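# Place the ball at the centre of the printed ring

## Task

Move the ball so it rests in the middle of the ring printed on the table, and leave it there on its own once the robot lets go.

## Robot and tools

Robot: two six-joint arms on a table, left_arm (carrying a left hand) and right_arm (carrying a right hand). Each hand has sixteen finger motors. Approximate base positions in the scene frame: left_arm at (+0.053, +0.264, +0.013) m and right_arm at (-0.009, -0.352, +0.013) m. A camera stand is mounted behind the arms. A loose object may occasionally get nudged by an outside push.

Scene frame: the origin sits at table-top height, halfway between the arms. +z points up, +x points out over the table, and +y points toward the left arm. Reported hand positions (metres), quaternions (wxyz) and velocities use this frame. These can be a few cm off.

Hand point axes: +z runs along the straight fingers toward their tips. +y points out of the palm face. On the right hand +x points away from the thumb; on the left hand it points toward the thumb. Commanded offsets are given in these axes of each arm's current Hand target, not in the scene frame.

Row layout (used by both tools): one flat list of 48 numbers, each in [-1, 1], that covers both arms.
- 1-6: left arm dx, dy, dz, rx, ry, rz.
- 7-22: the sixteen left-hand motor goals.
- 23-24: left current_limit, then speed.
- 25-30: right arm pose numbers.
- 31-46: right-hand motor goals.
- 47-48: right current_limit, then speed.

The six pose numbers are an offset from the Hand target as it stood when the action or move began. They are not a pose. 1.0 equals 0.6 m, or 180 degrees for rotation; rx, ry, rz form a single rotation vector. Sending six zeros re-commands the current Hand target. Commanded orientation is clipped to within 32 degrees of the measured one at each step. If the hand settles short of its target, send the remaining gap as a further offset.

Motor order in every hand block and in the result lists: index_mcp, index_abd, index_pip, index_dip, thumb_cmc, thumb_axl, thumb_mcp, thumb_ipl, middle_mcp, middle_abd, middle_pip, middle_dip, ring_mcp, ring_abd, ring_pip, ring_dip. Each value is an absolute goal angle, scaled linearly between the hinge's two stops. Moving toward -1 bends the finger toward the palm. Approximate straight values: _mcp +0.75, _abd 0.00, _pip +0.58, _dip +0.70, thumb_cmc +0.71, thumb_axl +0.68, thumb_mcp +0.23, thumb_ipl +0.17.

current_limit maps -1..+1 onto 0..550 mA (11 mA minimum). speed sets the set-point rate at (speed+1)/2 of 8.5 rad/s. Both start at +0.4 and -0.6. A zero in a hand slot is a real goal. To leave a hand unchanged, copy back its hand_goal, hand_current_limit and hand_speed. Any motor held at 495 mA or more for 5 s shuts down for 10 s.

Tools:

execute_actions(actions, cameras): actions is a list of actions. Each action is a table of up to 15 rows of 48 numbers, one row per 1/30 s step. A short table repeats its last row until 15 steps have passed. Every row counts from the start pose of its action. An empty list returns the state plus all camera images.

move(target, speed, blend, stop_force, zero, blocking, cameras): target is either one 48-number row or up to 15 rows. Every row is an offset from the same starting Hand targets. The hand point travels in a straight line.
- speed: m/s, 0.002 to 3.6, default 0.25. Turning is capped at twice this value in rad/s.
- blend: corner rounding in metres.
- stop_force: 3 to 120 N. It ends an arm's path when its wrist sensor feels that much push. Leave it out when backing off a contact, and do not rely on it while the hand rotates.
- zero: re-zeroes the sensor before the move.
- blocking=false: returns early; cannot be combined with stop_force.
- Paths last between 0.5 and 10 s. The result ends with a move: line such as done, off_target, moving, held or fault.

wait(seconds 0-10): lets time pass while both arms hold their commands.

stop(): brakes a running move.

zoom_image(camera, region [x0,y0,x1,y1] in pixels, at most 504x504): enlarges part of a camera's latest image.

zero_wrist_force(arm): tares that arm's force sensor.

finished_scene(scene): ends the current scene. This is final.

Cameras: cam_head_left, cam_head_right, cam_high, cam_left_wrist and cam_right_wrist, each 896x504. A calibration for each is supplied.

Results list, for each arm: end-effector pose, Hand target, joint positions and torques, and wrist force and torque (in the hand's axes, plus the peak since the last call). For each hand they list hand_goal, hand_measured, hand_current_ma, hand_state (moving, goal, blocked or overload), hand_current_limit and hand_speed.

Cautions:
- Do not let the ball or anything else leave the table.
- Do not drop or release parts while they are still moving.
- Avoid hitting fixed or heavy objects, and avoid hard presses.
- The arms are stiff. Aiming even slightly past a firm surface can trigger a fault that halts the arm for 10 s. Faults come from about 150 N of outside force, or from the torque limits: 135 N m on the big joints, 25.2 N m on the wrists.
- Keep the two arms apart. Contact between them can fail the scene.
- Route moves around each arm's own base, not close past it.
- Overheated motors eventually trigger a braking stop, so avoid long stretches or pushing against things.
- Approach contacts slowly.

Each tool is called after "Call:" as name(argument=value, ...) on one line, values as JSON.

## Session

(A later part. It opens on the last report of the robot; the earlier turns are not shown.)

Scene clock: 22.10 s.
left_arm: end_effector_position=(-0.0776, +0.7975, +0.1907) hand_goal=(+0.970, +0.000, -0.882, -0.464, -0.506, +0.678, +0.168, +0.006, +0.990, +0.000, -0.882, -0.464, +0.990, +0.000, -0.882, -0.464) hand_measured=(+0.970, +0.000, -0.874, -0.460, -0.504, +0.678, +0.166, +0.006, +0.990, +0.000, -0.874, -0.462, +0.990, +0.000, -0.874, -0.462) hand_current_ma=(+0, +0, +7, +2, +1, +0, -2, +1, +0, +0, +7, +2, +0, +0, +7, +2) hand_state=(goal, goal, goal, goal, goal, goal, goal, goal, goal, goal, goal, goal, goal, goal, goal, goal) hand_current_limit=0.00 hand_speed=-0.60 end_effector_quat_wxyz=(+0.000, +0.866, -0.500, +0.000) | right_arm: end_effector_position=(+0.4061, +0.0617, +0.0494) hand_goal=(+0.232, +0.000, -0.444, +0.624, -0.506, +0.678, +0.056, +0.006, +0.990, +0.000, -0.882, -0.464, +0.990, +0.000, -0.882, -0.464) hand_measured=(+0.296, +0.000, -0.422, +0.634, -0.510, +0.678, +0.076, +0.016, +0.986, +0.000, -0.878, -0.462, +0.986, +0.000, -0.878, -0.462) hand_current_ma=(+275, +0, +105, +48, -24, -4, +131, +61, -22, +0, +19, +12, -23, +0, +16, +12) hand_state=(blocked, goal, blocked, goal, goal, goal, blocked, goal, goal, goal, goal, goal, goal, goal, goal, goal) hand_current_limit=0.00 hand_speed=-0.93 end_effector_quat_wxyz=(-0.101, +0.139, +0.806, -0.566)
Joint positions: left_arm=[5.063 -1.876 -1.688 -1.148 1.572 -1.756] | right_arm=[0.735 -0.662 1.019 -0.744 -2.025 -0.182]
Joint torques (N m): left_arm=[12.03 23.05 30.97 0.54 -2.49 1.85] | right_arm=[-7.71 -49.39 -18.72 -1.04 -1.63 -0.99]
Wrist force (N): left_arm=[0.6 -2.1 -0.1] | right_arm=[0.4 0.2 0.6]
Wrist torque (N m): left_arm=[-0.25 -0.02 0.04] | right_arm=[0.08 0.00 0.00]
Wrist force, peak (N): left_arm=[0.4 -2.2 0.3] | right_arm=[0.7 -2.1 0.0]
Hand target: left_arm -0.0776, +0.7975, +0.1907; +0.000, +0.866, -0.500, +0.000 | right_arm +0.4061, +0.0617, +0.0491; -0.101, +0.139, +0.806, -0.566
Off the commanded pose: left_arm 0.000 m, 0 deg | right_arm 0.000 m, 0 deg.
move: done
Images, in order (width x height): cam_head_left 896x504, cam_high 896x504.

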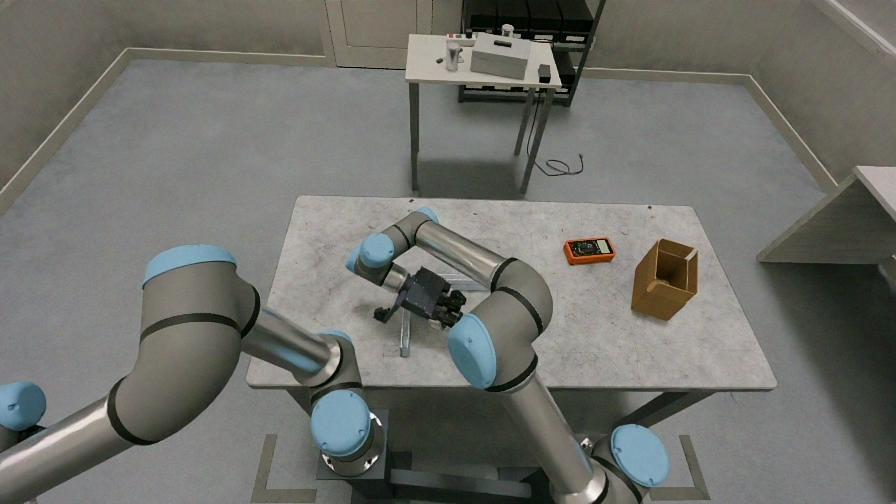

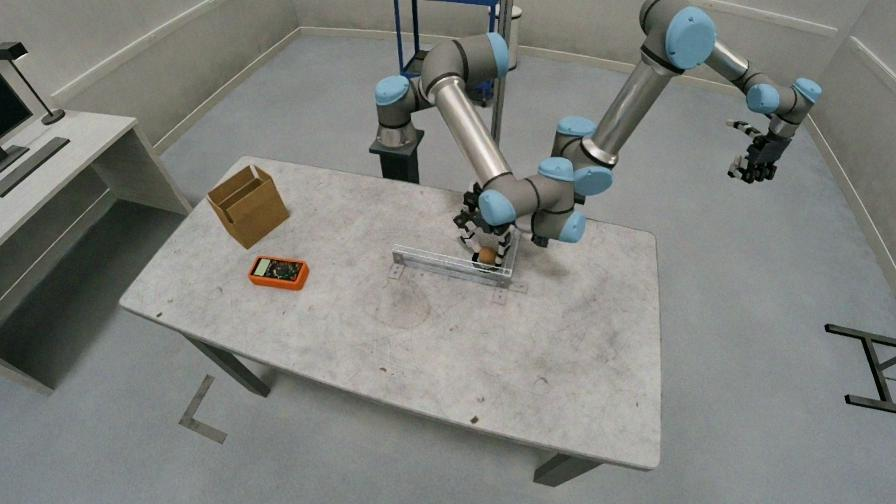

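Call:
move(target=[0,0,0,0,0,0,0.97,0,-0.883,-0.464,-0.507,0.677,0.1685,0.0054,0.99,0,-0.883,-0.464,0.99,0,-0.883,-0.464,0.0,-0.6, 0,0.00125,0.00046,0,0,0,0.2329,0,-0.445,0.623,-0.507,0.677,0.0562,0.0054,0.99,0,-0.883,-0.464,0.99,0,-0.883,-0.464,0.0,-0.93], speed=0.01, cameras=["cam_high"])

Call:
zoom_image(camera="cam_high", region=[437, 210, 537, 310])

Scene clock: 23.80 s.
left_arm: end_effector_position=(-0.0776, +0.7975, +0.1907) hand_goal=(+0.970, +0.000, -0.882, -0.464, -0.506, +0.678, +0.168, +0.006, +0.990, +0.000, -0.882, -0.464, +0.990, +0.000, -0.882, -0.464) hand_measured=(+0.970, +0.000, -0.874, -0.460, -0.504, +0.678, +0.166, +0.006, +0.990, +0.000, -0.874, -0.462, +0.990, +0.000, -0.874, -0.462) hand_current_ma=(+0, +0, +7, +2, +1, +0, -2, +1, +0, +0, +7, +2, +0, +0, +7, +2) hand_state=(goal, goal, goal, goal, goal, goal, goal, goal, goal, goal, goal, goal, goal, goal, goal, goal) hand_current_limit=0.00 hand_speed=-0.60 end_effector_quat_wxyz=(+0.000, +0.866, -0.500, +0.000) | right_arm: end_effector_position=(+0.4061, +0.0617, +0.0484) hand_goal=(+0.232, +0.000, -0.444, +0.624, -0.506, +0.678, +0.056, +0.006, +0.990, +0.000, -0.882, -0.464, +0.990, +0.000, -0.882, -0.464) hand_measured=(+0.296, +0.000, -0.422, +0.634, -0.510, +0.678, +0.076, +0.016, +0.986, +0.000, -0.878, -0.462, +0.986, +0.000, -0.878, -0.462) hand_current_ma=(+274, +0, +106, +49, -22, -4, +132, +61, -22, +0, +19, +12, -23, +0, +16, +12) hand_state=(blocked, goal, blocked, goal, goal, goal, blocked, goal, goal, goal, goal, goal, goal, goal, goal, goal) hand_current_limit=0.00 hand_speed=-0.93 end_effector_quat_wxyz=(-0.101, +0.139, +0.806, -0.566)
Joint positions: left_arm=[5.063 -1.876 -1.688 -1.148 1.572 -1.756] | right_arm=[0.735 -0.661 1.02 -0.746 -2.025 -0.182]
Joint torques (N m): left_arm=[12.42 22.95 30.07 0.48 -2.66 1.69] | right_arm=[-7.1 -47.4 -9.93 -1.31 -1.39 -1.1]
Wrist force (N): left_arm=[0.3 -2.0 0.1] | right_arm=[0.5 -2.8 -0.5]
Wrist torque (N m): left_arm=[-0.25 0.03 0.02] | right_arm=[-0.06 -0.03 0.05]
Wrist force, peak (N): left_arm=[0.5 -2.2 -0.1] | right_arm=[0.8 -2.9 -0.1]
Hand target: left_arm -0.0776, +0.7975, +0.1907; +0.000, +0.866, -0.500, +0.000 | right_arm +0.4061, +0.0617, +0.0483; -0.101, +0.139, +0.806, -0.566
Off the commanded pose: left_arm 0.000 m, 0 deg | right_arm 0.000 m, 0 deg.
move: done
Images, in order (width x height): cam_high 896x504.

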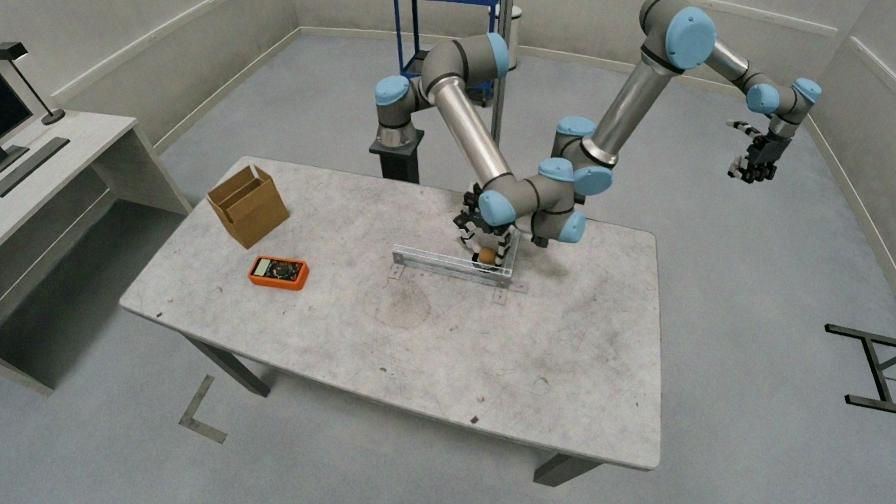

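Scaled by 5.040 from the camera's 896x504 image, which has a finer 1280x720 frame.

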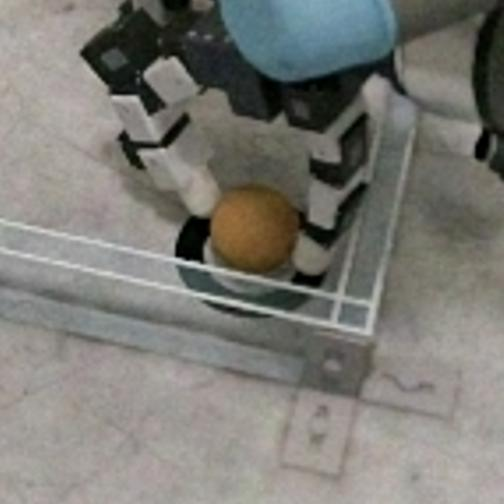

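Call:
move(target=[0,0,0,0,0,0,0.97,0,-0.883,-0.464,-0.507,0.677,0.1685,0.0054,0.99,0,-0.883,-0.464,0.99,0,-0.883,-0.464,0.0,-0.6, 0,0,0,0,0,0,0.438,0,-0.445,0.623,-0.507,0.677,0.1685,0.0054,0.99,0,-0.883,-0.464,0.99,0,-0.883,-0.464,0.0,-0.96], speed=0.02, cameras=["cam_high"])

Call:
zoom_image(camera="cam_high", region=[437, 210, 537, 310])

Scene clock: 25.60 s.
left_arm: end_effector_position=(-0.0776, +0.7975, +0.1907) hand_goal=(+0.970, +0.000, -0.882, -0.464, -0.506, +0.678, +0.168, +0.006, +0.990, +0.000, -0.882, -0.464, +0.990, +0.000, -0.882, -0.464) hand_measured=(+0.970, +0.000, -0.874, -0.460, -0.504, +0.678, +0.166, +0.006, +0.990, +0.000, -0.874, -0.462, +0.990, +0.000, -0.874, -0.462) hand_current_ma=(+0, +0, +7, +2, +1, +0, -2, +1, +0, +0, +7, +2, +0, +0, +7, +2) hand_state=(goal, goal, goal, goal, goal, goal, goal, goal, goal, goal, goal, goal, goal, goal, goal, goal) hand_current_limit=0.00 hand_speed=-0.60 end_effector_quat_wxyz=(+0.000, +0.866, -0.500, +0.000) | right_arm: end_effector_position=(+0.4061, +0.0617, +0.0483) hand_goal=(+0.438, +0.000, -0.444, +0.624, -0.506, +0.678, +0.168, +0.006, +0.990, +0.000, -0.882, -0.464, +0.990, +0.000, -0.882, -0.464) hand_measured=(+0.426, +0.000, -0.440, +0.628, -0.510, +0.680, +0.088, +0.004, +0.986, +0.000, -0.878, -0.462, +0.986, +0.000, -0.878, -0.462) hand_current_ma=(-62, +0, +22, +17, -20, +11, -275, -11, -22, +0, +19, +12, -23, +0, +16, +12) hand_state=(goal, goal, goal, goal, goal, goal, blocked, goal, goal, goal, goal, goal, goal, goal, goal, goal) hand_current_limit=0.00 hand_speed=-0.96 end_effector_quat_wxyz=(-0.101, +0.139, +0.806, -0.566)
Joint positions: left_arm=[5.063 -1.876 -1.688 -1.148 1.572 -1.756] | right_arm=[0.735 -0.661 1.02 -0.746 -2.025 -0.182]
Joint torques (N m): left_arm=[11.41 21.55 29.53 0.42 -2.47 2.04] | right_arm=[-5.64 -51.72 -14.01 -1.38 -0.46 -1.02]
Wrist force (N): left_arm=[0.6 -1.9 0.2] | right_arm=[0.5 -2.3 2.4]
Wrist torque (N m): left_arm=[-0.25 -0.01 0.04] | right_arm=[-0.08 -0.01 0.04]
Wrist force, peak (N): left_arm=[0.7 -2.1 0.0] | right_arm=[0.6 -2.6 2.4]
Hand target: left_arm -0.0776, +0.7975, +0.1907; +0.000, +0.866, -0.500, +0.000 | right_arm +0.4061, +0.0617, +0.0483; -0.101, +0.139, +0.806, -0.566
Off the commanded pose: left_arm 0.000 m, 0 deg | right_arm 0.000 m, 0 deg.
move: done
Images, in order (width x height): cam_high 896x504.

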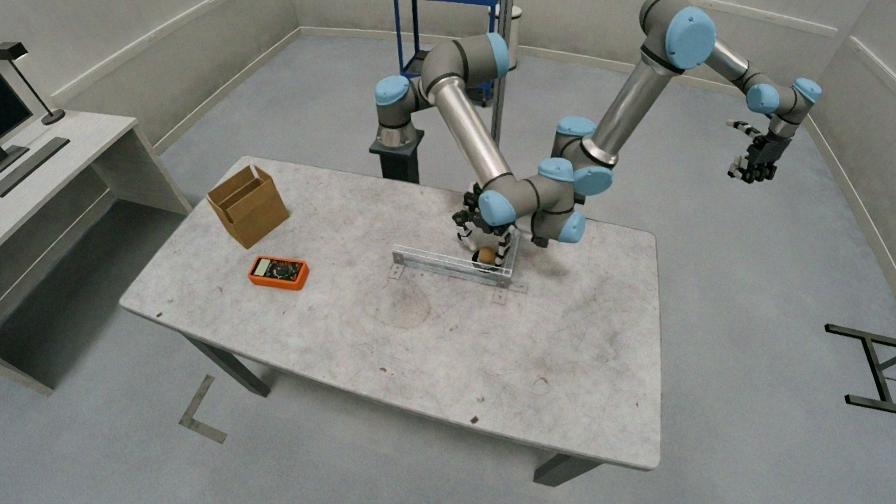

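Scaled by 5.040 from the camera's 896x504 image, which has a finer 1280x720 frame.

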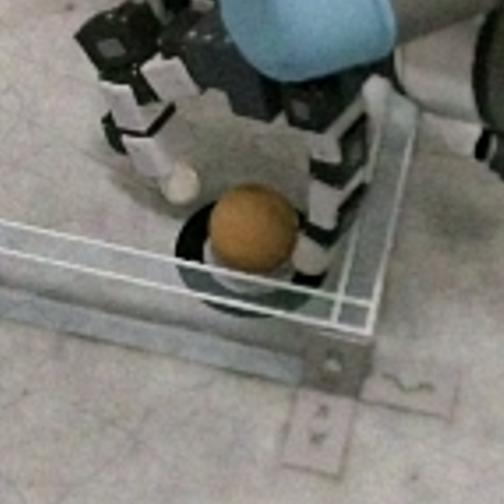

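Call:
move(target=[[0,0,0,0,0,0,0.97,0,-0.883,-0.464,-0.507,0.677,0.1685,0.0054,0.99,0,-0.883,-0.464,0.99,0,-0.883,-0.464,0.0,-0.6, 0,0,0,0,0,0,0.438,0,-0.445,0.623,-0.507,0.677,0.078,0.0054,0.99,0,-0.883,-0.464,0.99,0,-0.883,-0.464,0.0,-0.96],[0,0,0,0,0,0,0.97,0,-0.883,-0.464,-0.507,0.677,0.1685,0.0054,0.99,0,-0.883,-0.464,0.99,0,-0.883,-0.464,0.0,-0.6, 0,-0.0627,-0.0228,0,0,0,0.438,0,-0.445,0.623,-0.507,0.677,0.078,0.0054,0.99,0,-0.883,-0.464,0.99,0,-0.883,-0.464,0.0,-0.96]], speed=[0.02,0.06], cameras=["cam_high"])

Call:
zoom_image(camera="cam_high", region=[437, 210, 537, 310])

Scene clock: 27.60 s.
left_arm: end_effector_position=(-0.0776, +0.7975, +0.1907) hand_goal=(+0.970, +0.000, -0.882, -0.464, -0.506, +0.678, +0.168, +0.006, +0.990, +0.000, -0.882, -0.464, +0.990, +0.000, -0.882, -0.464) hand_measured=(+0.970, +0.000, -0.874, -0.460, -0.504, +0.678, +0.166, +0.006, +0.990, +0.000, -0.874, -0.462, +0.990, +0.000, -0.874, -0.462) hand_current_ma=(+0, +0, +7, +2, +1, +0, -2, +1, +0, +0, +7, +2, +0, +0, +7, +2) hand_state=(goal, goal, goal, goal, goal, goal, goal, goal, goal, goal, goal, goal, goal, goal, goal, goal) hand_current_limit=0.00 hand_speed=-0.60 end_effector_quat_wxyz=(+0.000, +0.866, -0.500, +0.000) | right_arm: end_effector_position=(+0.4063, +0.0617, +0.0882) hand_goal=(+0.438, +0.000, -0.444, +0.624, -0.506, +0.678, +0.078, +0.006, +0.990, +0.000, -0.882, -0.464, +0.990, +0.000, -0.882, -0.464) hand_measured=(+0.426, +0.000, -0.440, +0.628, -0.508, +0.680, +0.080, +0.004, +0.986, +0.000, -0.878, -0.462, +0.986, +0.000, -0.878, -0.462) hand_current_ma=(-61, +0, +22, +17, -14, +11, +9, -11, -23, +0, +19, +12, -23, +0, +16, +12) hand_state=(goal, goal, goal, goal, goal, goal, goal, goal, goal, goal, goal, goal, goal, goal, goal, goal) hand_current_limit=0.00 hand_speed=-0.96 end_effector_quat_wxyz=(-0.101, +0.139, +0.806, -0.566)
Joint positions: left_arm=[5.063 -1.876 -1.688 -1.148 1.572 -1.756] | right_arm=[0.735 -0.695 0.979 -0.67 -2.025 -0.182]
Joint torques (N m): left_arm=[10.73 21.9 30.66 0.66 -2.66 1.91] | right_arm=[-7.66 -62.65 -25.68 2.36 -1.26 0.73]
Wrist force (N): left_arm=[0.4 -1.9 0.1] | right_arm=[0.7 -0.1 0.1]
Wrist torque (N m): left_arm=[-0.24 0.02 0.02] | right_arm=[0.09 -0.04 0.04]
Wrist force, peak (N): left_arm=[0.7 -2.2 0.1] | right_arm=[0.5 -2.5 2.7]
Hand target: left_arm -0.0776, +0.7975, +0.1907; +0.000, +0.866, -0.500, +0.000 | right_arm +0.4063, +0.0618, +0.0884; -0.101, +0.139, +0.806, -0.566
Off the commanded pose: left_arm 0.000 m, 0 deg | right_arm 0.000 m, 0 deg.
move: done
Images, in order (width x height): cam_high 896x504.

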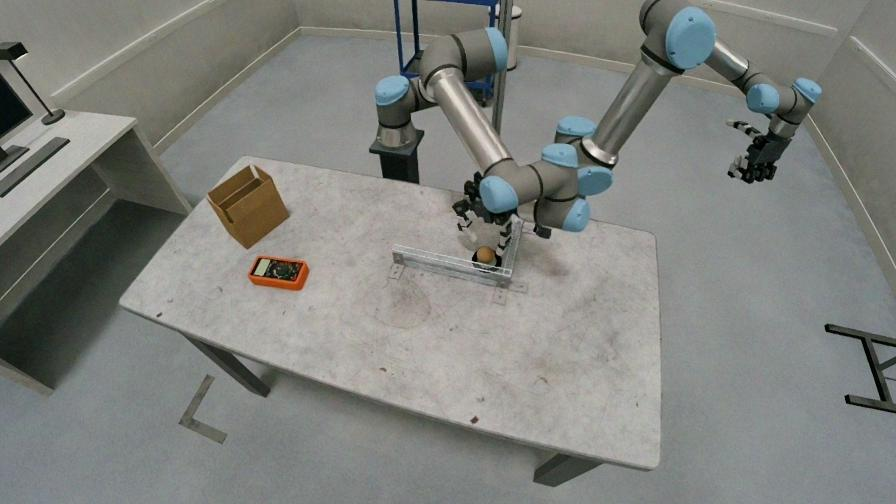

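Scaled by 5.040 from the camera's 896x504 image, which has a finer 1280x720 frame.

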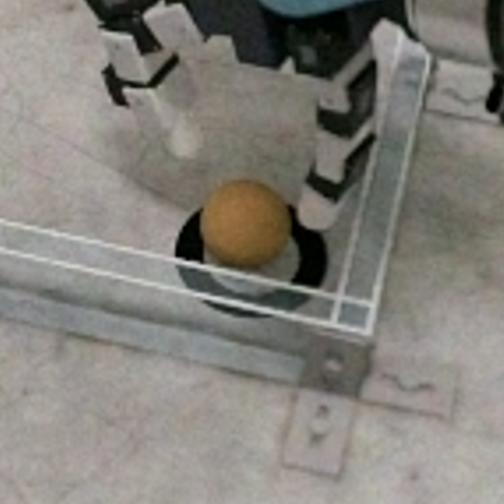

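Call:
move(target=[0,0,0,0,0,0,0.97,0,-0.883,-0.464,-0.507,0.677,0.1685,0.0054,0.99,0,-0.883,-0.464,0.99,0,-0.883,-0.464,0.0,-0.6, 0,-0.0627,-0.0228,0,0,0,0.438,0,-0.445,0.623,-0.507,0.677,0.078,0.0054,0.99,0,-0.883,-0.464,0.99,0,-0.883,-0.464,0.0,-0.96], speed=0.08, cameras=["all"])

Call:
zoom_image(camera="cam_high", region=[457, 230, 517, 290])

Call:
zoom_image(camera="cam_head_left", region=[400, 180, 520, 280])

Scene clock: 28.90 s.
left_arm: end_effector_position=(-0.0776, +0.7975, +0.1907) hand_goal=(+0.970, +0.000, -0.882, -0.464, -0.506, +0.678, +0.168, +0.006, +0.990, +0.000, -0.882, -0.464, +0.990, +0.000, -0.882, -0.464) hand_measured=(+0.970, +0.000, -0.874, -0.460, -0.504, +0.678, +0.166, +0.006, +0.990, +0.000, -0.874, -0.462, +0.990, +0.000, -0.874, -0.462) hand_current_ma=(+0, +0, +7, +2, +1, +0, -2, +1, +0, +0, +7, +2, +0, +0, +7, +2) hand_state=(goal, goal, goal, goal, goal, goal, goal, goal, goal, goal, goal, goal, goal, goal, goal, goal) hand_current_limit=0.00 hand_speed=-0.60 end_effector_quat_wxyz=(+0.000, +0.866, -0.500, +0.000) | right_arm: end_effector_position=(+0.4066, +0.0618, +0.1283) hand_goal=(+0.438, +0.000, -0.444, +0.624, -0.506, +0.678, +0.078, +0.006, +0.990, +0.000, -0.882, -0.464, +0.990, +0.000, -0.882, -0.464) hand_measured=(+0.426, +0.000, -0.440, +0.628, -0.508, +0.680, +0.080, +0.004, +0.986, +0.000, -0.878, -0.462, +0.986, +0.000, -0.878, -0.462) hand_current_ma=(-61, +0, +21, +17, -14, +11, +9, -11, -23, +0, +19, +12, -23, +0, +16, +12) hand_state=(goal, goal, goal, goal, goal, goal, goal, goal, goal, goal, goal, goal, goal, goal, goal, goal) hand_current_limit=0.00 hand_speed=-0.96 end_effector_quat_wxyz=(-0.101, +0.139, +0.806, -0.566)
Joint positions: left_arm=[5.063 -1.876 -1.688 -1.148 1.572 -1.756] | right_arm=[0.735 -0.723 0.924 -0.587 -2.025 -0.182]
Joint torques (N m): left_arm=[10.84 21.96 31.14 0.52 -2.52 1.75] | right_arm=[-6.97 -63.18 -24.67 2.57 0.14 1.34]
Wrist force (N): left_arm=[0.6 -1.9 0.3] | right_arm=[0.4 -0.3 0.5]
Wrist torque (N m): left_arm=[-0.26 0.00 0.03] | right_arm=[0.04 -0.02 0.00]
Wrist force, peak (N): left_arm=[0.4 -2.2 0.0] | right_arm=[0.8 -0.7 0.3]
Hand target: left_arm -0.0776, +0.7975, +0.1907; +0.000, +0.866, -0.500, +0.000 | right_arm +0.4065, +0.0618, +0.1284; -0.101, +0.139, +0.806, -0.566
Off the commanded pose: left_arm 0.000 m, 0 deg | right_arm 0.000 m, 0 deg.
move: done
camera_calibration:
cam_left_wrist: T_world_to_cam=[[0.116597, 0.993096, 0.0128591, -0.825775], [0.708713, -0.0922652, 0.699438, -0.0474401], [0.695795, -0.0724391, -0.714578, 0.37611], [0, 0, 0, 1]] pos_world=[-0.131791, 0.842942, 0.31256]
cam_right_wrist: T_world_to_cam=[[0.802744, -0.0522811, -0.594028, -0.214178], [0.567891, 0.370949, 0.734776, -0.402135], [0.181939, -0.92718, 0.327467, 0.0657213], [0, 0, 0, 1]] pos_world=[0.388342, 0.19891, 0.14673]

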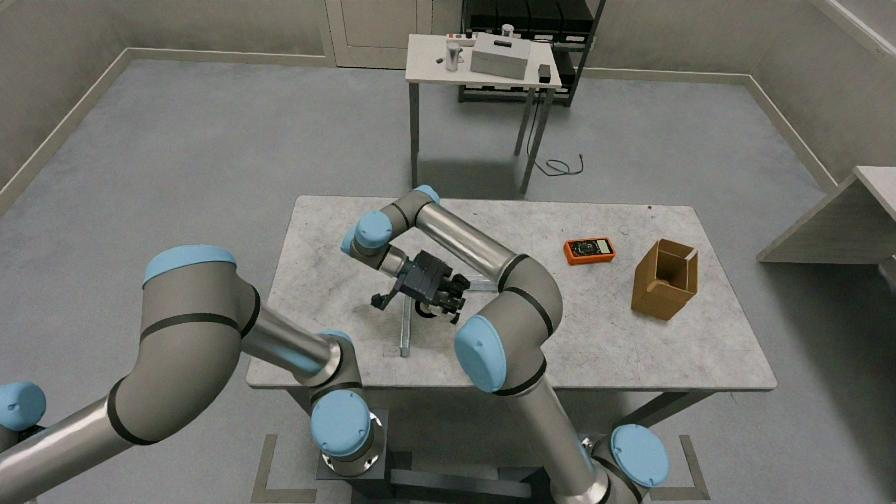

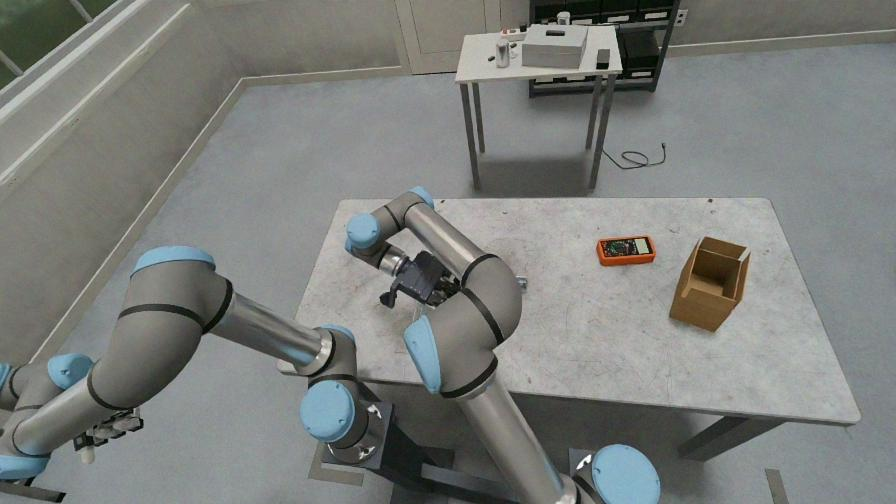

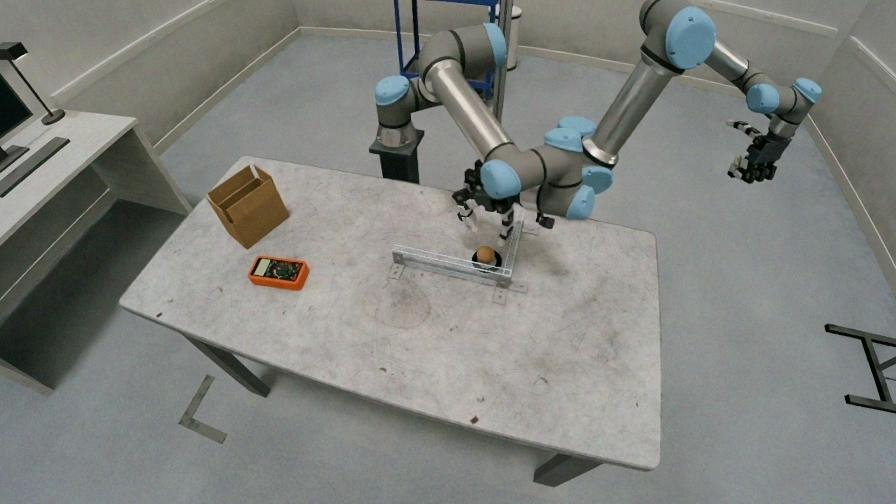

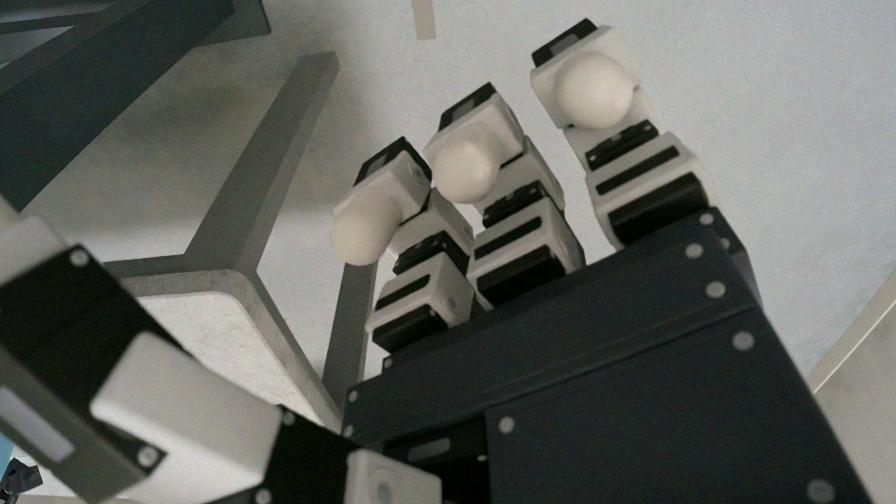

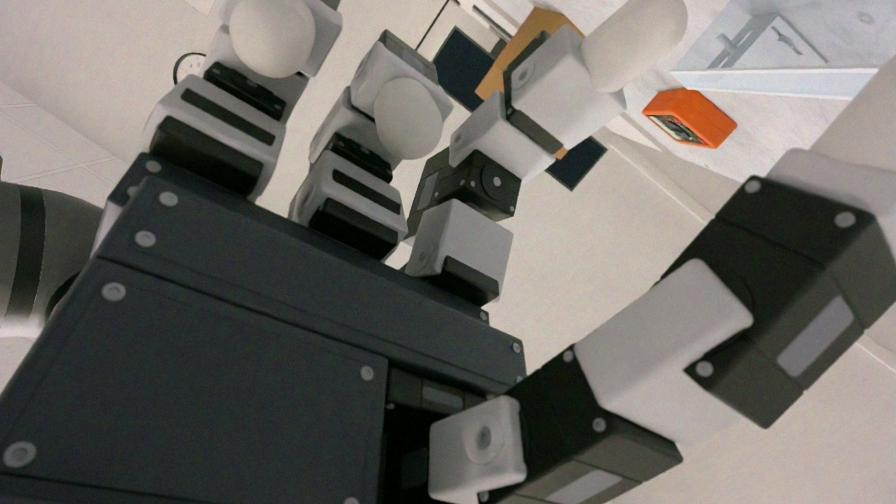

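Scaled by 8.400 from the camera's 896x504 image, which has a finer 1280x720 frame.

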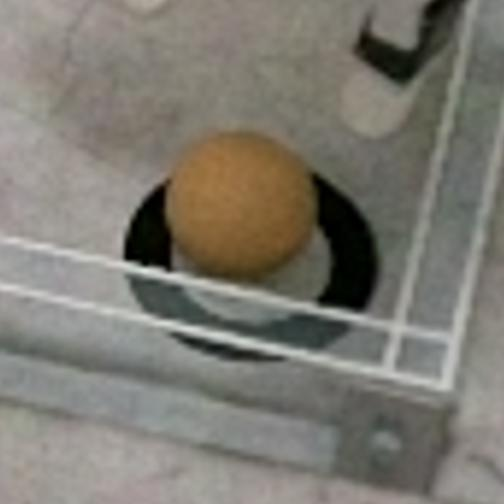

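Scaled by 4.200 from the camera's 896x504 image, which has a finer 1280x720 frame.

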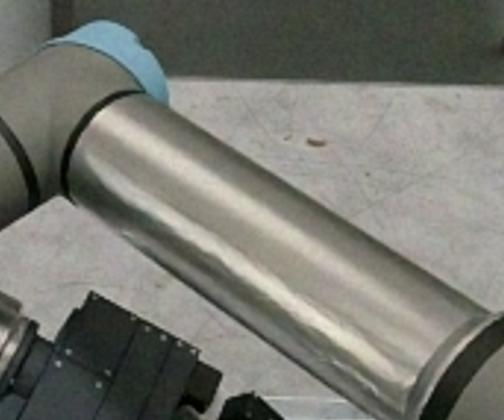

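Call:
move(target=[[0,0,0,0,0,0,0.97,0,-0.883,-0.464,-0.507,0.677,0.1685,0.0054,0.99,0,-0.883,-0.464,0.99,0,-0.883,-0.464,0.0,-0.6, 0.00077,-0.0036,0.00993,0,0,0,0.438,0,-0.445,0.623,-0.507,0.677,0.110,0.0054,0.99,0,-0.883,-0.464,0.99,0,-0.883,-0.464,0.0,-0.93],[0,0,0,0,0,0,0.97,0,-0.883,-0.464,-0.507,0.677,0.1685,0.0054,0.99,0,-0.883,-0.464,0.99,0,-0.883,-0.464,0.0,-0.6, 0.00077,0.12157,0.05548,0,0,0,0.438,0,-0.445,0.623,-0.507,0.677,0.110,0.0054,0.99,0,-0.883,-0.464,0.99,0,-0.883,-0.464,0.0,-0.93]], speed=[0.02,0.06], stop_force=6, cameras=["cam_high"])

Call:
zoom_image(camera="cam_high", region=[457, 230, 517, 290])

Scene clock: 32.73 s.
left_arm: end_effector_position=(-0.0776, +0.7975, +0.1907) hand_goal=(+0.970, +0.000, -0.882, -0.464, -0.506, +0.678, +0.168, +0.006, +0.990, +0.000, -0.882, -0.464, +0.990, +0.000, -0.882, -0.464) hand_measured=(+0.970, +0.000, -0.874, -0.460, -0.504, +0.678, +0.166, +0.006, +0.990, +0.000, -0.874, -0.462, +0.990, +0.000, -0.874, -0.462) hand_current_ma=(+0, +0, +7, +2, +1, +0, -2, +1, +0, +0, +7, +2, +0, +0, +7, +2) hand_state=(goal, goal, goal, goal, goal, goal, goal, goal, goal, goal, goal, goal, goal, goal, goal, goal) hand_current_limit=0.00 hand_speed=-0.60 end_effector_quat_wxyz=(+0.000, +0.866, -0.500, +0.000) | right_arm: end_effector_position=(+0.4035, +0.0559, +0.0485) hand_goal=(+0.438, +0.000, -0.444, +0.624, -0.506, +0.678, +0.110, +0.006, +0.990, +0.000, -0.882, -0.464, +0.990, +0.000, -0.882, -0.464) hand_measured=(+0.426, +0.000, -0.440, +0.628, -0.508, +0.680, +0.108, +0.004, +0.986, +0.000, -0.878, -0.462, +0.986, +0.000, -0.878, -0.462) hand_current_ma=(-60, +0, +21, +17, -14, +11, -17, -11, -23, +0, +19, +12, -23, +0, +16, +12) hand_state=(goal, goal, goal, goal, goal, goal, goal, goal, goal, goal, goal, goal, goal, goal, goal, goal) hand_current_limit=0.00 hand_speed=-0.93 end_effector_quat_wxyz=(-0.101, +0.139, +0.806, -0.566)
Joint positions: left_arm=[5.063 -1.876 -1.688 -1.148 1.572 -1.756] | right_arm=[0.732 -0.677 1.051 -0.761 -2.028 -0.184]
Joint torques (N m): left_arm=[11.53 22.83 30.22 0.43 -2.71 1.59] | right_arm=[8.58 -47.13 -10.45 -1.17 0.28 -1.19]
Wrist force (N): left_arm=[0.5 -2.0 0.1] | right_arm=[0.5 -0.3 0.4]
Wrist torque (N m): left_arm=[-0.25 0.01 0.02] | right_arm=[0.05 -0.04 0.00]
Wrist force, peak (N): left_arm=[0.7 -2.2 0.1] | right_arm=[1.0 0.3 0.2]
Hand target: left_arm -0.0776, +0.7975, +0.1907; +0.000, +0.866, -0.500, +0.000 | right_arm +0.4035, +0.0559, +0.0485; -0.101, +0.139, +0.806, -0.566
Off the commanded pose: left_arm 0.000 m, 0 deg | right_arm 0.000 m, 0 deg.
move: done
Images, in order (width x height): cam_high 896x504.

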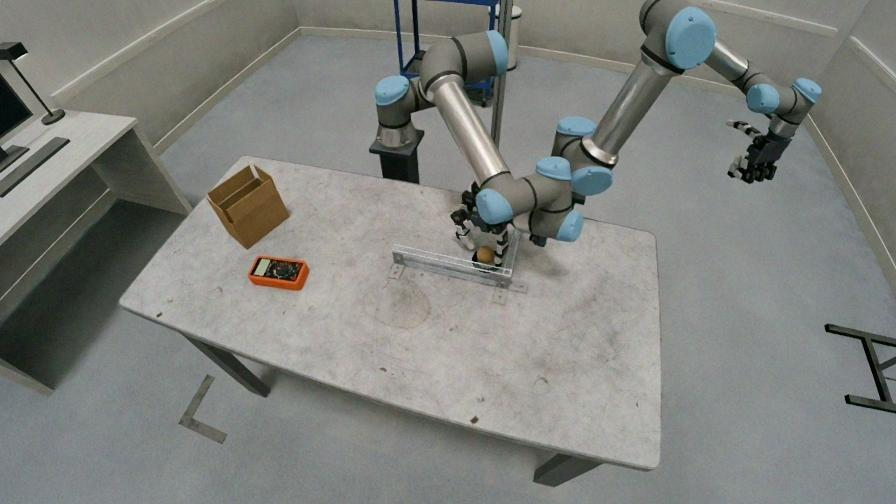

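Scaled by 8.400 from the camera's 896x504 image, which has a finer 1280x720 frame.

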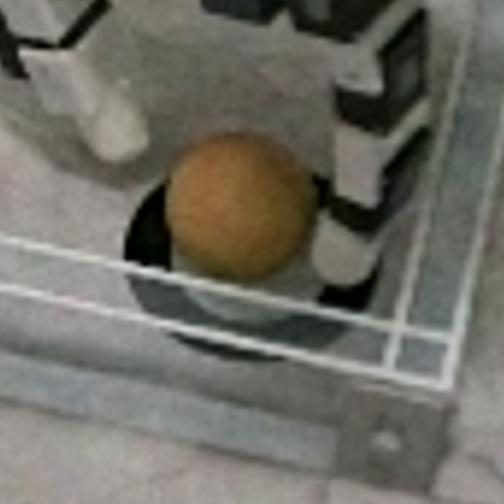

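Call:
move(target=[[0,0,0,0,0,0,0.97,0,-0.883,-0.464,-0.507,0.677,0.1685,0.0054,0.99,0,-0.883,-0.464,0.99,0,-0.883,-0.464,0.0,-0.6, -0.0042,0,0,0,0,0,0.438,0,-0.445,0.623,-0.507,0.677,0.110,0.0054,0.99,0,-0.883,-0.464,0.99,0,-0.883,-0.464,0.0,-0.93],[0,0,0,0,0,0,0.97,0,-0.883,-0.464,-0.507,0.677,0.1685,0.0054,0.99,0,-0.883,-0.464,0.99,0,-0.883,-0.464,0.0,-0.6, -0.0042,0,0,0,0,0,0.2329,0,-0.445,0.623,-0.507,0.677,0.0562,0.0054,0.99,0,-0.883,-0.464,0.99,0,-0.883,-0.464,0.0,-0.93]], speed=0.02, cameras=["cam_high"])

Call:
zoom_image(camera="cam_high", region=[457, 230, 517, 290])

Scene clock: 34.60 s.
left_arm: end_effector_position=(-0.0776, +0.7975, +0.1907) hand_goal=(+0.970, +0.000, -0.882, -0.464, -0.506, +0.678, +0.168, +0.006, +0.990, +0.000, -0.882, -0.464, +0.990, +0.000, -0.882, -0.464) hand_measured=(+0.970, +0.000, -0.874, -0.460, -0.504, +0.678, +0.166, +0.006, +0.990, +0.000, -0.874, -0.462, +0.990, +0.000, -0.874, -0.462) hand_current_ma=(+0, +0, +7, +2, +1, +0, -2, +1, +0, +0, +7, +2, +0, +0, +7, +2) hand_state=(goal, goal, goal, goal, goal, goal, goal, goal, goal, goal, goal, goal, goal, goal, goal, goal) hand_current_limit=0.00 hand_speed=-0.60 end_effector_quat_wxyz=(+0.000, +0.866, -0.500, +0.000) | right_arm: end_effector_position=(+0.4059, +0.0550, +0.0485) hand_goal=(+0.232, +0.000, -0.444, +0.624, -0.506, +0.678, +0.056, +0.006, +0.990, +0.000, -0.882, -0.464, +0.990, +0.000, -0.882, -0.464) hand_measured=(+0.314, +0.000, -0.432, +0.628, -0.508, +0.680, +0.070, +0.012, +0.986, +0.000, -0.878, -0.462, +0.986, +0.000, -0.878, -0.462) hand_current_ma=(+272, +0, +58, +17, -14, +11, +94, +37, -23, +0, +19, +12, -23, +0, +16, +12) hand_state=(blocked, goal, goal, goal, goal, goal, goal, goal, goal, goal, goal, goal, goal, goal, goal, goal) hand_current_limit=0.00 hand_speed=-0.93 end_effector_quat_wxyz=(-0.101, +0.139, +0.806, -0.566)
Joint positions: left_arm=[5.063 -1.876 -1.688 -1.148 1.572 -1.756] | right_arm=[0.729 -0.675 1.048 -0.76 -2.031 -0.185]
Joint torques (N m): left_arm=[11.95 21.8 31.17 0.76 -2.55 1.59] | right_arm=[-7 -48.06 -23.72 1.91 -1.71 -1.33]
Wrist force (N): left_arm=[0.4 -1.9 0.2] | right_arm=[0.7 -1.8 0.5]
Wrist torque (N m): left_arm=[-0.25 0.02 0.02] | right_arm=[0.05 -0.05 0.05]
Wrist force, peak (N): left_arm=[0.6 -2.2 0.1] | right_arm=[0.6 -2.2 0.1]
Hand target: left_arm -0.0776, +0.7975, +0.1907; +0.000, +0.866, -0.500, +0.000 | right_arm +0.4059, +0.0550, +0.0485; -0.101, +0.139, +0.806, -0.566
Off the commanded pose: left_arm 0.000 m, 0 deg | right_arm 0.000 m, 0 deg.
move: done
Images, in order (width x height): cam_high 896x504.

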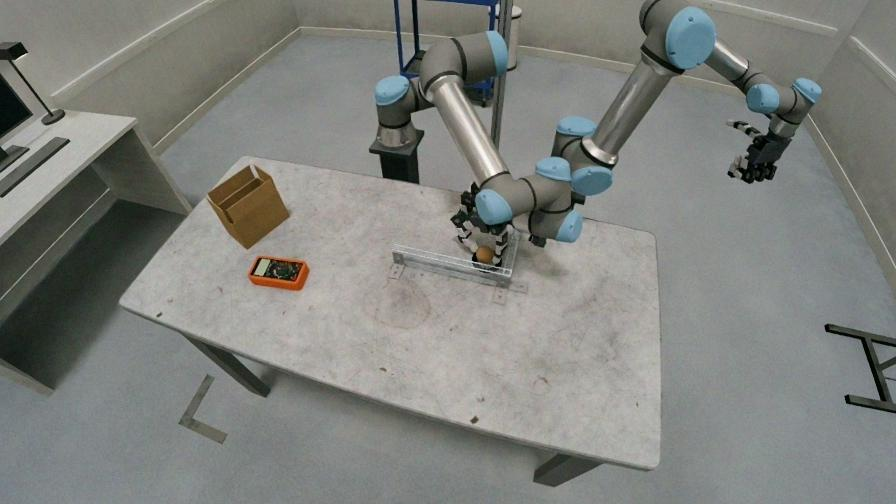

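Scaled by 8.400 from the camera's 896x504 image, which has a finer 1280x720 frame.

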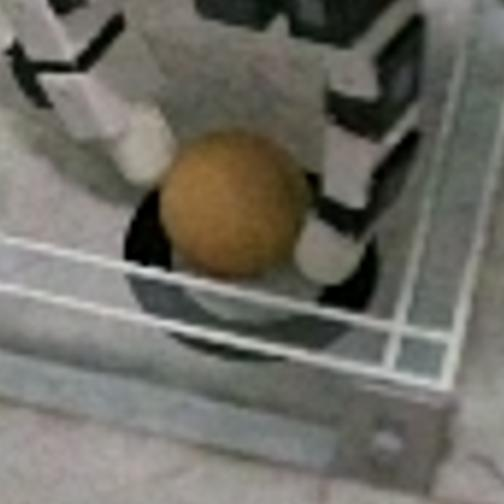

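Call:
move(target=[[0,0,0,0,0,0,0.97,0,-0.883,-0.464,-0.507,0.677,0.1685,0.0054,0.99,0,-0.883,-0.464,0.99,0,-0.883,-0.464,0.0,-0.6, 0,-0.00125,-0.00046,0,0,0,0.2329,0,-0.445,0.623,-0.507,0.677,0.0562,0.0054,0.99,0,-0.883,-0.464,0.99,0,-0.883,-0.464,0.0,-0.93],[0,0,0,0,0,0,0.97,0,-0.883,-0.464,-0.507,0.677,0.1685,0.0054,0.99,0,-0.883,-0.464,0.99,0,-0.883,-0.464,0.0,-0.6, -0.00195,0.00275,-0.01146,0,0,0,0.2329,0,-0.445,0.623,-0.507,0.677,0.0562,0.0054,0.99,0,-0.883,-0.464,0.99,0,-0.883,-0.464,0.0,-0.93]], speed=0.015, cameras=["cam_high"])

Call:
zoom_image(camera="cam_high", region=[457, 230, 517, 290])

Scene clock: 36.57 s.
left_arm: end_effector_position=(-0.0776, +0.7975, +0.1907) hand_goal=(+0.970, +0.000, -0.882, -0.464, -0.506, +0.678, +0.168, +0.006, +0.990, +0.000, -0.882, -0.464, +0.990, +0.000, -0.882, -0.464) hand_measured=(+0.970, +0.000, -0.874, -0.460, -0.504, +0.678, +0.166, +0.006, +0.990, +0.000, -0.874, -0.462, +0.990, +0.000, -0.874, -0.462) hand_current_ma=(+0, +0, +7, +2, +1, +0, -2, +1, +0, +0, +7, +2, +0, +0, +7, +2) hand_state=(goal, goal, goal, goal, goal, goal, goal, goal, goal, goal, goal, goal, goal, goal, goal, goal) hand_current_limit=0.00 hand_speed=-0.60 end_effector_quat_wxyz=(+0.000, +0.866, -0.500, +0.000) | right_arm: end_effector_position=(+0.4093, +0.0612, +0.0493) hand_goal=(+0.232, +0.000, -0.444, +0.624, -0.506, +0.678, +0.056, +0.006, +0.990, +0.000, -0.882, -0.464, +0.990, +0.000, -0.882, -0.464) hand_measured=(+0.298, +0.000, -0.422, +0.634, -0.508, +0.680, +0.076, +0.016, +0.986, +0.000, -0.878, -0.462, +0.986, +0.000, -0.878, -0.462) hand_current_ma=(+275, +0, +105, +48, -14, +11, +131, +61, -23, +0, +19, +12, -23, +0, +16, +12) hand_state=(blocked, goal, blocked, goal, goal, goal, blocked, goal, goal, goal, goal, goal, goal, goal, goal, goal) hand_current_limit=0.00 hand_speed=-0.93 end_effector_quat_wxyz=(-0.101, +0.139, +0.806, -0.566)
Joint positions: left_arm=[5.063 -1.876 -1.688 -1.148 1.572 -1.756] | right_arm=[0.732 -0.658 1.012 -0.741 -2.028 -0.184]
Joint torques (N m): left_arm=[11.36 22.01 30.77 0.38 -2.39 1.63] | right_arm=[7.74 -48.72 -25.23 2.42 1.09 1.44]
Wrist force (N): left_arm=[0.5 -1.7 -0.1] | right_arm=[0.4 0.7 0.1]
Wrist torque (N m): left_arm=[-0.20 0.01 0.02] | right_arm=[0.17 -0.01 -0.08]
Wrist force, peak (N): left_arm=[0.5 -2.2 0.0] | right_arm=[0.7 -2.2 0.3]
Hand target: left_arm -0.0776, +0.7975, +0.1907; +0.000, +0.866, -0.500, +0.000 | right_arm +0.4093, +0.0612, +0.0493; -0.101, +0.139, +0.806, -0.566
Off the commanded pose: left_arm 0.000 m, 0 deg | right_arm 0.000 m, 0 deg.
move: done
Images, in order (width x height): cam_high 896x504.

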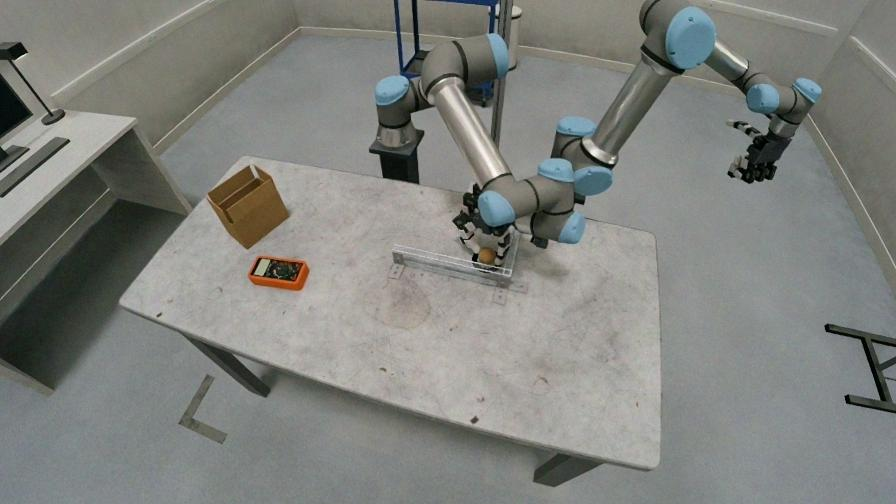

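Scaled by 8.400 from the camera's 896x504 image, which has a finer 1280x720 frame.

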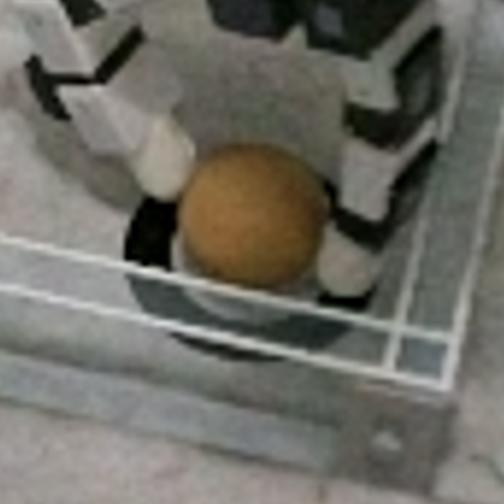

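Call:
move(target=[[0,0,0,0,0,0,0.97,0,-0.883,-0.464,-0.507,0.677,0.1685,0.0054,0.99,0,-0.883,-0.464,0.99,0,-0.883,-0.464,0.0,-0.6, -0.00057,0.00072,0.00192,0,0,0,0.2329,0,-0.445,0.623,-0.507,0.677,0.0562,0.0054,0.99,0,-0.883,-0.464,0.99,0,-0.883,-0.464,0.0,-0.93],[0,0,0,0,0,0,0.97,0,-0.883,-0.464,-0.507,0.677,0.1685,0.0054,0.99,0,-0.883,-0.464,0.99,0,-0.883,-0.464,0.0,-0.6, -0.00057,0.00072,0.00192,0,0,0,0.438,0,-0.445,0.623,-0.507,0.677,0.094,0.0054,0.99,0,-0.883,-0.464,0.99,0,-0.883,-0.464,0.0,-0.96]], speed=0.015, cameras=["cam_high"])

Call:
zoom_image(camera="cam_high", region=[457, 230, 517, 290])

Scene clock: 39.17 s.
left_arm: end_effector_position=(-0.0776, +0.7975, +0.1907) hand_goal=(+0.970, +0.000, -0.882, -0.464, -0.506, +0.678, +0.168, +0.006, +0.990, +0.000, -0.882, -0.464, +0.990, +0.000, -0.882, -0.464) hand_measured=(+0.970, +0.000, -0.874, -0.460, -0.504, +0.678, +0.166, +0.006, +0.990, +0.000, -0.874, -0.462, +0.990, +0.000, -0.874, -0.462) hand_current_ma=(+0, +0, +7, +2, +1, +0, -2, +1, +0, +0, +7, +2, +0, +0, +7, +2) hand_state=(goal, goal, goal, goal, goal, goal, goal, goal, goal, goal, goal, goal, goal, goal, goal, goal) hand_current_limit=0.00 hand_speed=-0.60 end_effector_quat_wxyz=(+0.000, +0.866, -0.500, +0.000) | right_arm: end_effector_position=(+0.4093, +0.0602, +0.0485) hand_goal=(+0.438, +0.000, -0.444, +0.624, -0.506, +0.678, +0.094, +0.006, +0.990, +0.000, -0.882, -0.464, +0.990, +0.000, -0.882, -0.464) hand_measured=(+0.426, +0.000, -0.440, +0.628, -0.508, +0.680, +0.094, +0.008, +0.986, +0.000, -0.878, -0.462, +0.986, +0.000, -0.878, -0.462) hand_current_ma=(-62, +0, +22, +17, -14, +11, +2, +13, -23, +0, +19, +12, -23, +0, +16, +12) hand_state=(goal, goal, goal, goal, goal, goal, goal, goal, goal, goal, goal, goal, goal, goal, goal, goal) hand_current_limit=0.00 hand_speed=-0.96 end_effector_quat_wxyz=(-0.101, +0.139, +0.806, -0.566)
Joint positions: left_arm=[5.063 -1.876 -1.688 -1.148 1.572 -1.756] | right_arm=[0.731 -0.659 1.016 -0.745 -2.029 -0.184]
Joint torques (N m): left_arm=[11.83 21.92 30.68 0.39 -2.3 1.53] | right_arm=[-8.01 -63.63 -11.5 -0.82 -1.64 -1.01]
Wrist force (N): left_arm=[0.3 -2.1 -0.1] | right_arm=[0.5 -0.1 -0.1]
Wrist torque (N m): left_arm=[-0.25 0.03 0.02] | right_arm=[0.11 -0.01 -0.06]
Wrist force, peak (N): left_arm=[0.5 -2.2 0.2] | right_arm=[0.8 -2.5 -0.5]
Hand target: left_arm -0.0776, +0.7975, +0.1907; +0.000, +0.866, -0.500, +0.000 | right_arm +0.4093, +0.0602, +0.0485; -0.101, +0.139, +0.806, -0.566
Off the commanded pose: left_arm 0.000 m, 0 deg | right_arm 0.000 m, 0 deg.
move: done
Images, in order (width x height): cam_high 896x504.

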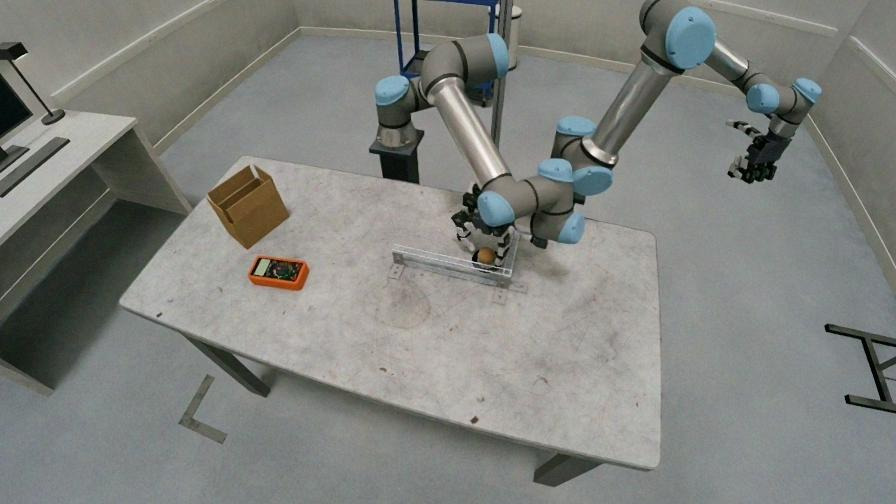

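Scaled by 8.400 from the camera's 896x504 image, which has a finer 1280x720 frame.

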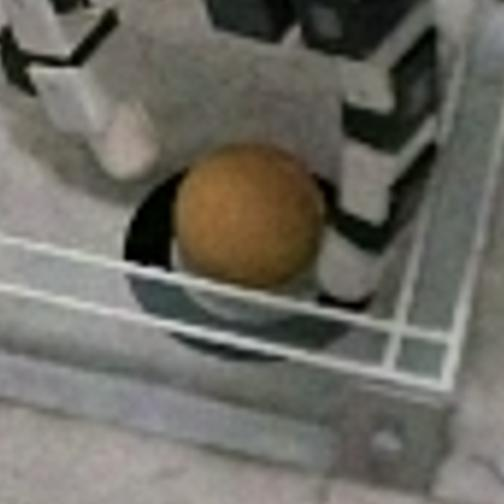

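Call:
move(target=[[0,0,0,0,0,0,0.97,0,-0.883,-0.464,-0.507,0.677,0.1685,0.0054,0.99,0,-0.883,-0.464,0.99,0,-0.883,-0.464,0.0,-0.6, 0,-0.0627,-0.0228,0,0,0,0.438,0,-0.445,0.623,-0.507,0.677,0.094,0.0054,0.99,0,-0.883,-0.464,0.99,0,-0.883,-0.464,0.0,-0.96],[0,0,0,0,0,0,0.97,0,-0.883,-0.464,-0.507,0.677,0.1685,0.0054,0.99,0,-0.883,-0.464,0.99,0,-0.883,-0.464,0.0,-0.6, 0,-0.1567,-0.057,0,0,0,0.438,0,-0.445,0.623,-0.507,0.677,0.094,0.0054,0.99,0,-0.883,-0.464,0.99,0,-0.883,-0.464,0.0,-0.96]], speed=[0.05,0.15], blend=0.005, cameras=["cam_high"])

Call:
zoom_image(camera="cam_high", region=[457, 230, 517, 290])

Scene clock: 41.17 s.
left_arm: end_effector_position=(-0.0776, +0.7975, +0.1907) hand_goal=(+0.970, +0.000, -0.882, -0.464, -0.506, +0.678, +0.168, +0.006, +0.990, +0.000, -0.882, -0.464, +0.990, +0.000, -0.882, -0.464) hand_measured=(+0.970, +0.000, -0.874, -0.460, -0.504, +0.678, +0.166, +0.006, +0.990, +0.000, -0.874, -0.462, +0.990, +0.000, -0.874, -0.462) hand_current_ma=(+0, +0, +7, +2, +1, +0, -2, +1, +0, +0, +7, +2, +0, +0, +7, +2) hand_state=(goal, goal, goal, goal, goal, goal, goal, goal, goal, goal, goal, goal, goal, goal, goal, goal) hand_current_limit=0.00 hand_speed=-0.60 end_effector_quat_wxyz=(+0.000, +0.866, -0.500, +0.000) | right_arm: end_effector_position=(+0.4099, +0.0604, +0.1484) hand_goal=(+0.438, +0.000, -0.444, +0.624, -0.506, +0.678, +0.094, +0.006, +0.990, +0.000, -0.882, -0.464, +0.990, +0.000, -0.882, -0.464) hand_measured=(+0.426, +0.000, -0.440, +0.628, -0.508, +0.680, +0.094, +0.008, +0.986, +0.000, -0.878, -0.462, +0.986, +0.000, -0.878, -0.462) hand_current_ma=(-59, +0, +21, +17, -14, +11, +2, +13, -23, +0, +19, +12, -24, +0, +16, +12) hand_state=(goal, goal, goal, goal, goal, goal, goal, goal, goal, goal, goal, goal, goal, goal, goal, goal) hand_current_limit=0.00 hand_speed=-0.96 end_effector_quat_wxyz=(-0.101, +0.139, +0.806, -0.566)
Joint positions: left_arm=[5.063 -1.876 -1.688 -1.148 1.572 -1.756] | right_arm=[0.73 -0.731 0.886 -0.543 -2.029 -0.184]
Joint torques (N m): left_arm=[12.65 21.85 29.57 0.67 -2.53 1.56] | right_arm=[-8.15 -63.34 -24.77 2.35 1.07 1.28]
Wrist force (N): left_arm=[0.4 -1.9 0.2] | right_arm=[0.8 -0.1 0.4]
Wrist torque (N m): left_arm=[-0.25 0.02 0.01] | right_arm=[0.05 -0.06 0.00]
Wrist force, peak (N): left_arm=[0.5 -2.2 0.0] | right_arm=[0.6 -1.1 -0.1]
Hand target: left_arm -0.0776, +0.7975, +0.1907; +0.000, +0.866, -0.500, +0.000 | right_arm +0.4099, +0.0604, +0.1485; -0.101, +0.139, +0.806, -0.566
Off the commanded pose: left_arm 0.000 m, 0 deg | right_arm 0.000 m, 0 deg.
move: done
Images, in order (width x height): cam_high 896x504.

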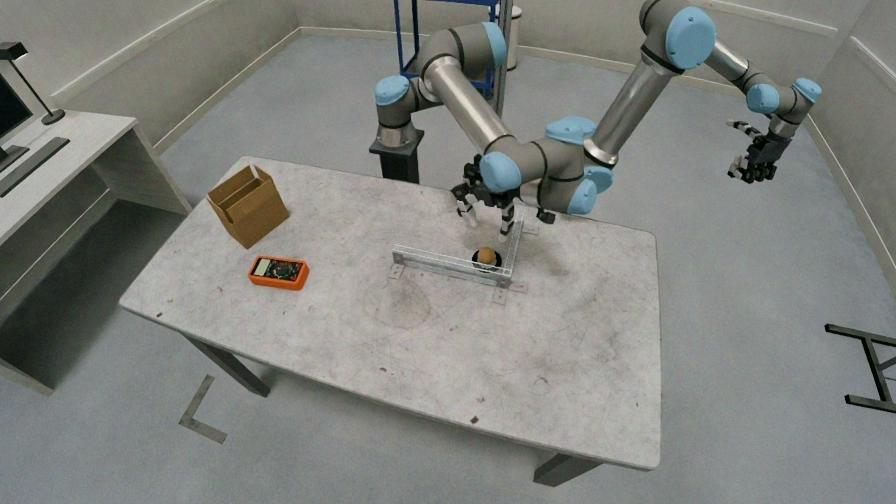

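Scaled by 8.400 from the camera's 896x504 image, which has a finer 1280x720 frame.

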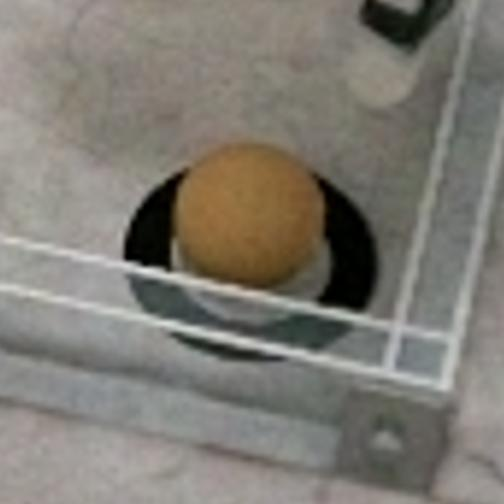

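Centred. Finish scene 2.

Call:
finished_scene(scene=2)

The scene is finished: the task was done.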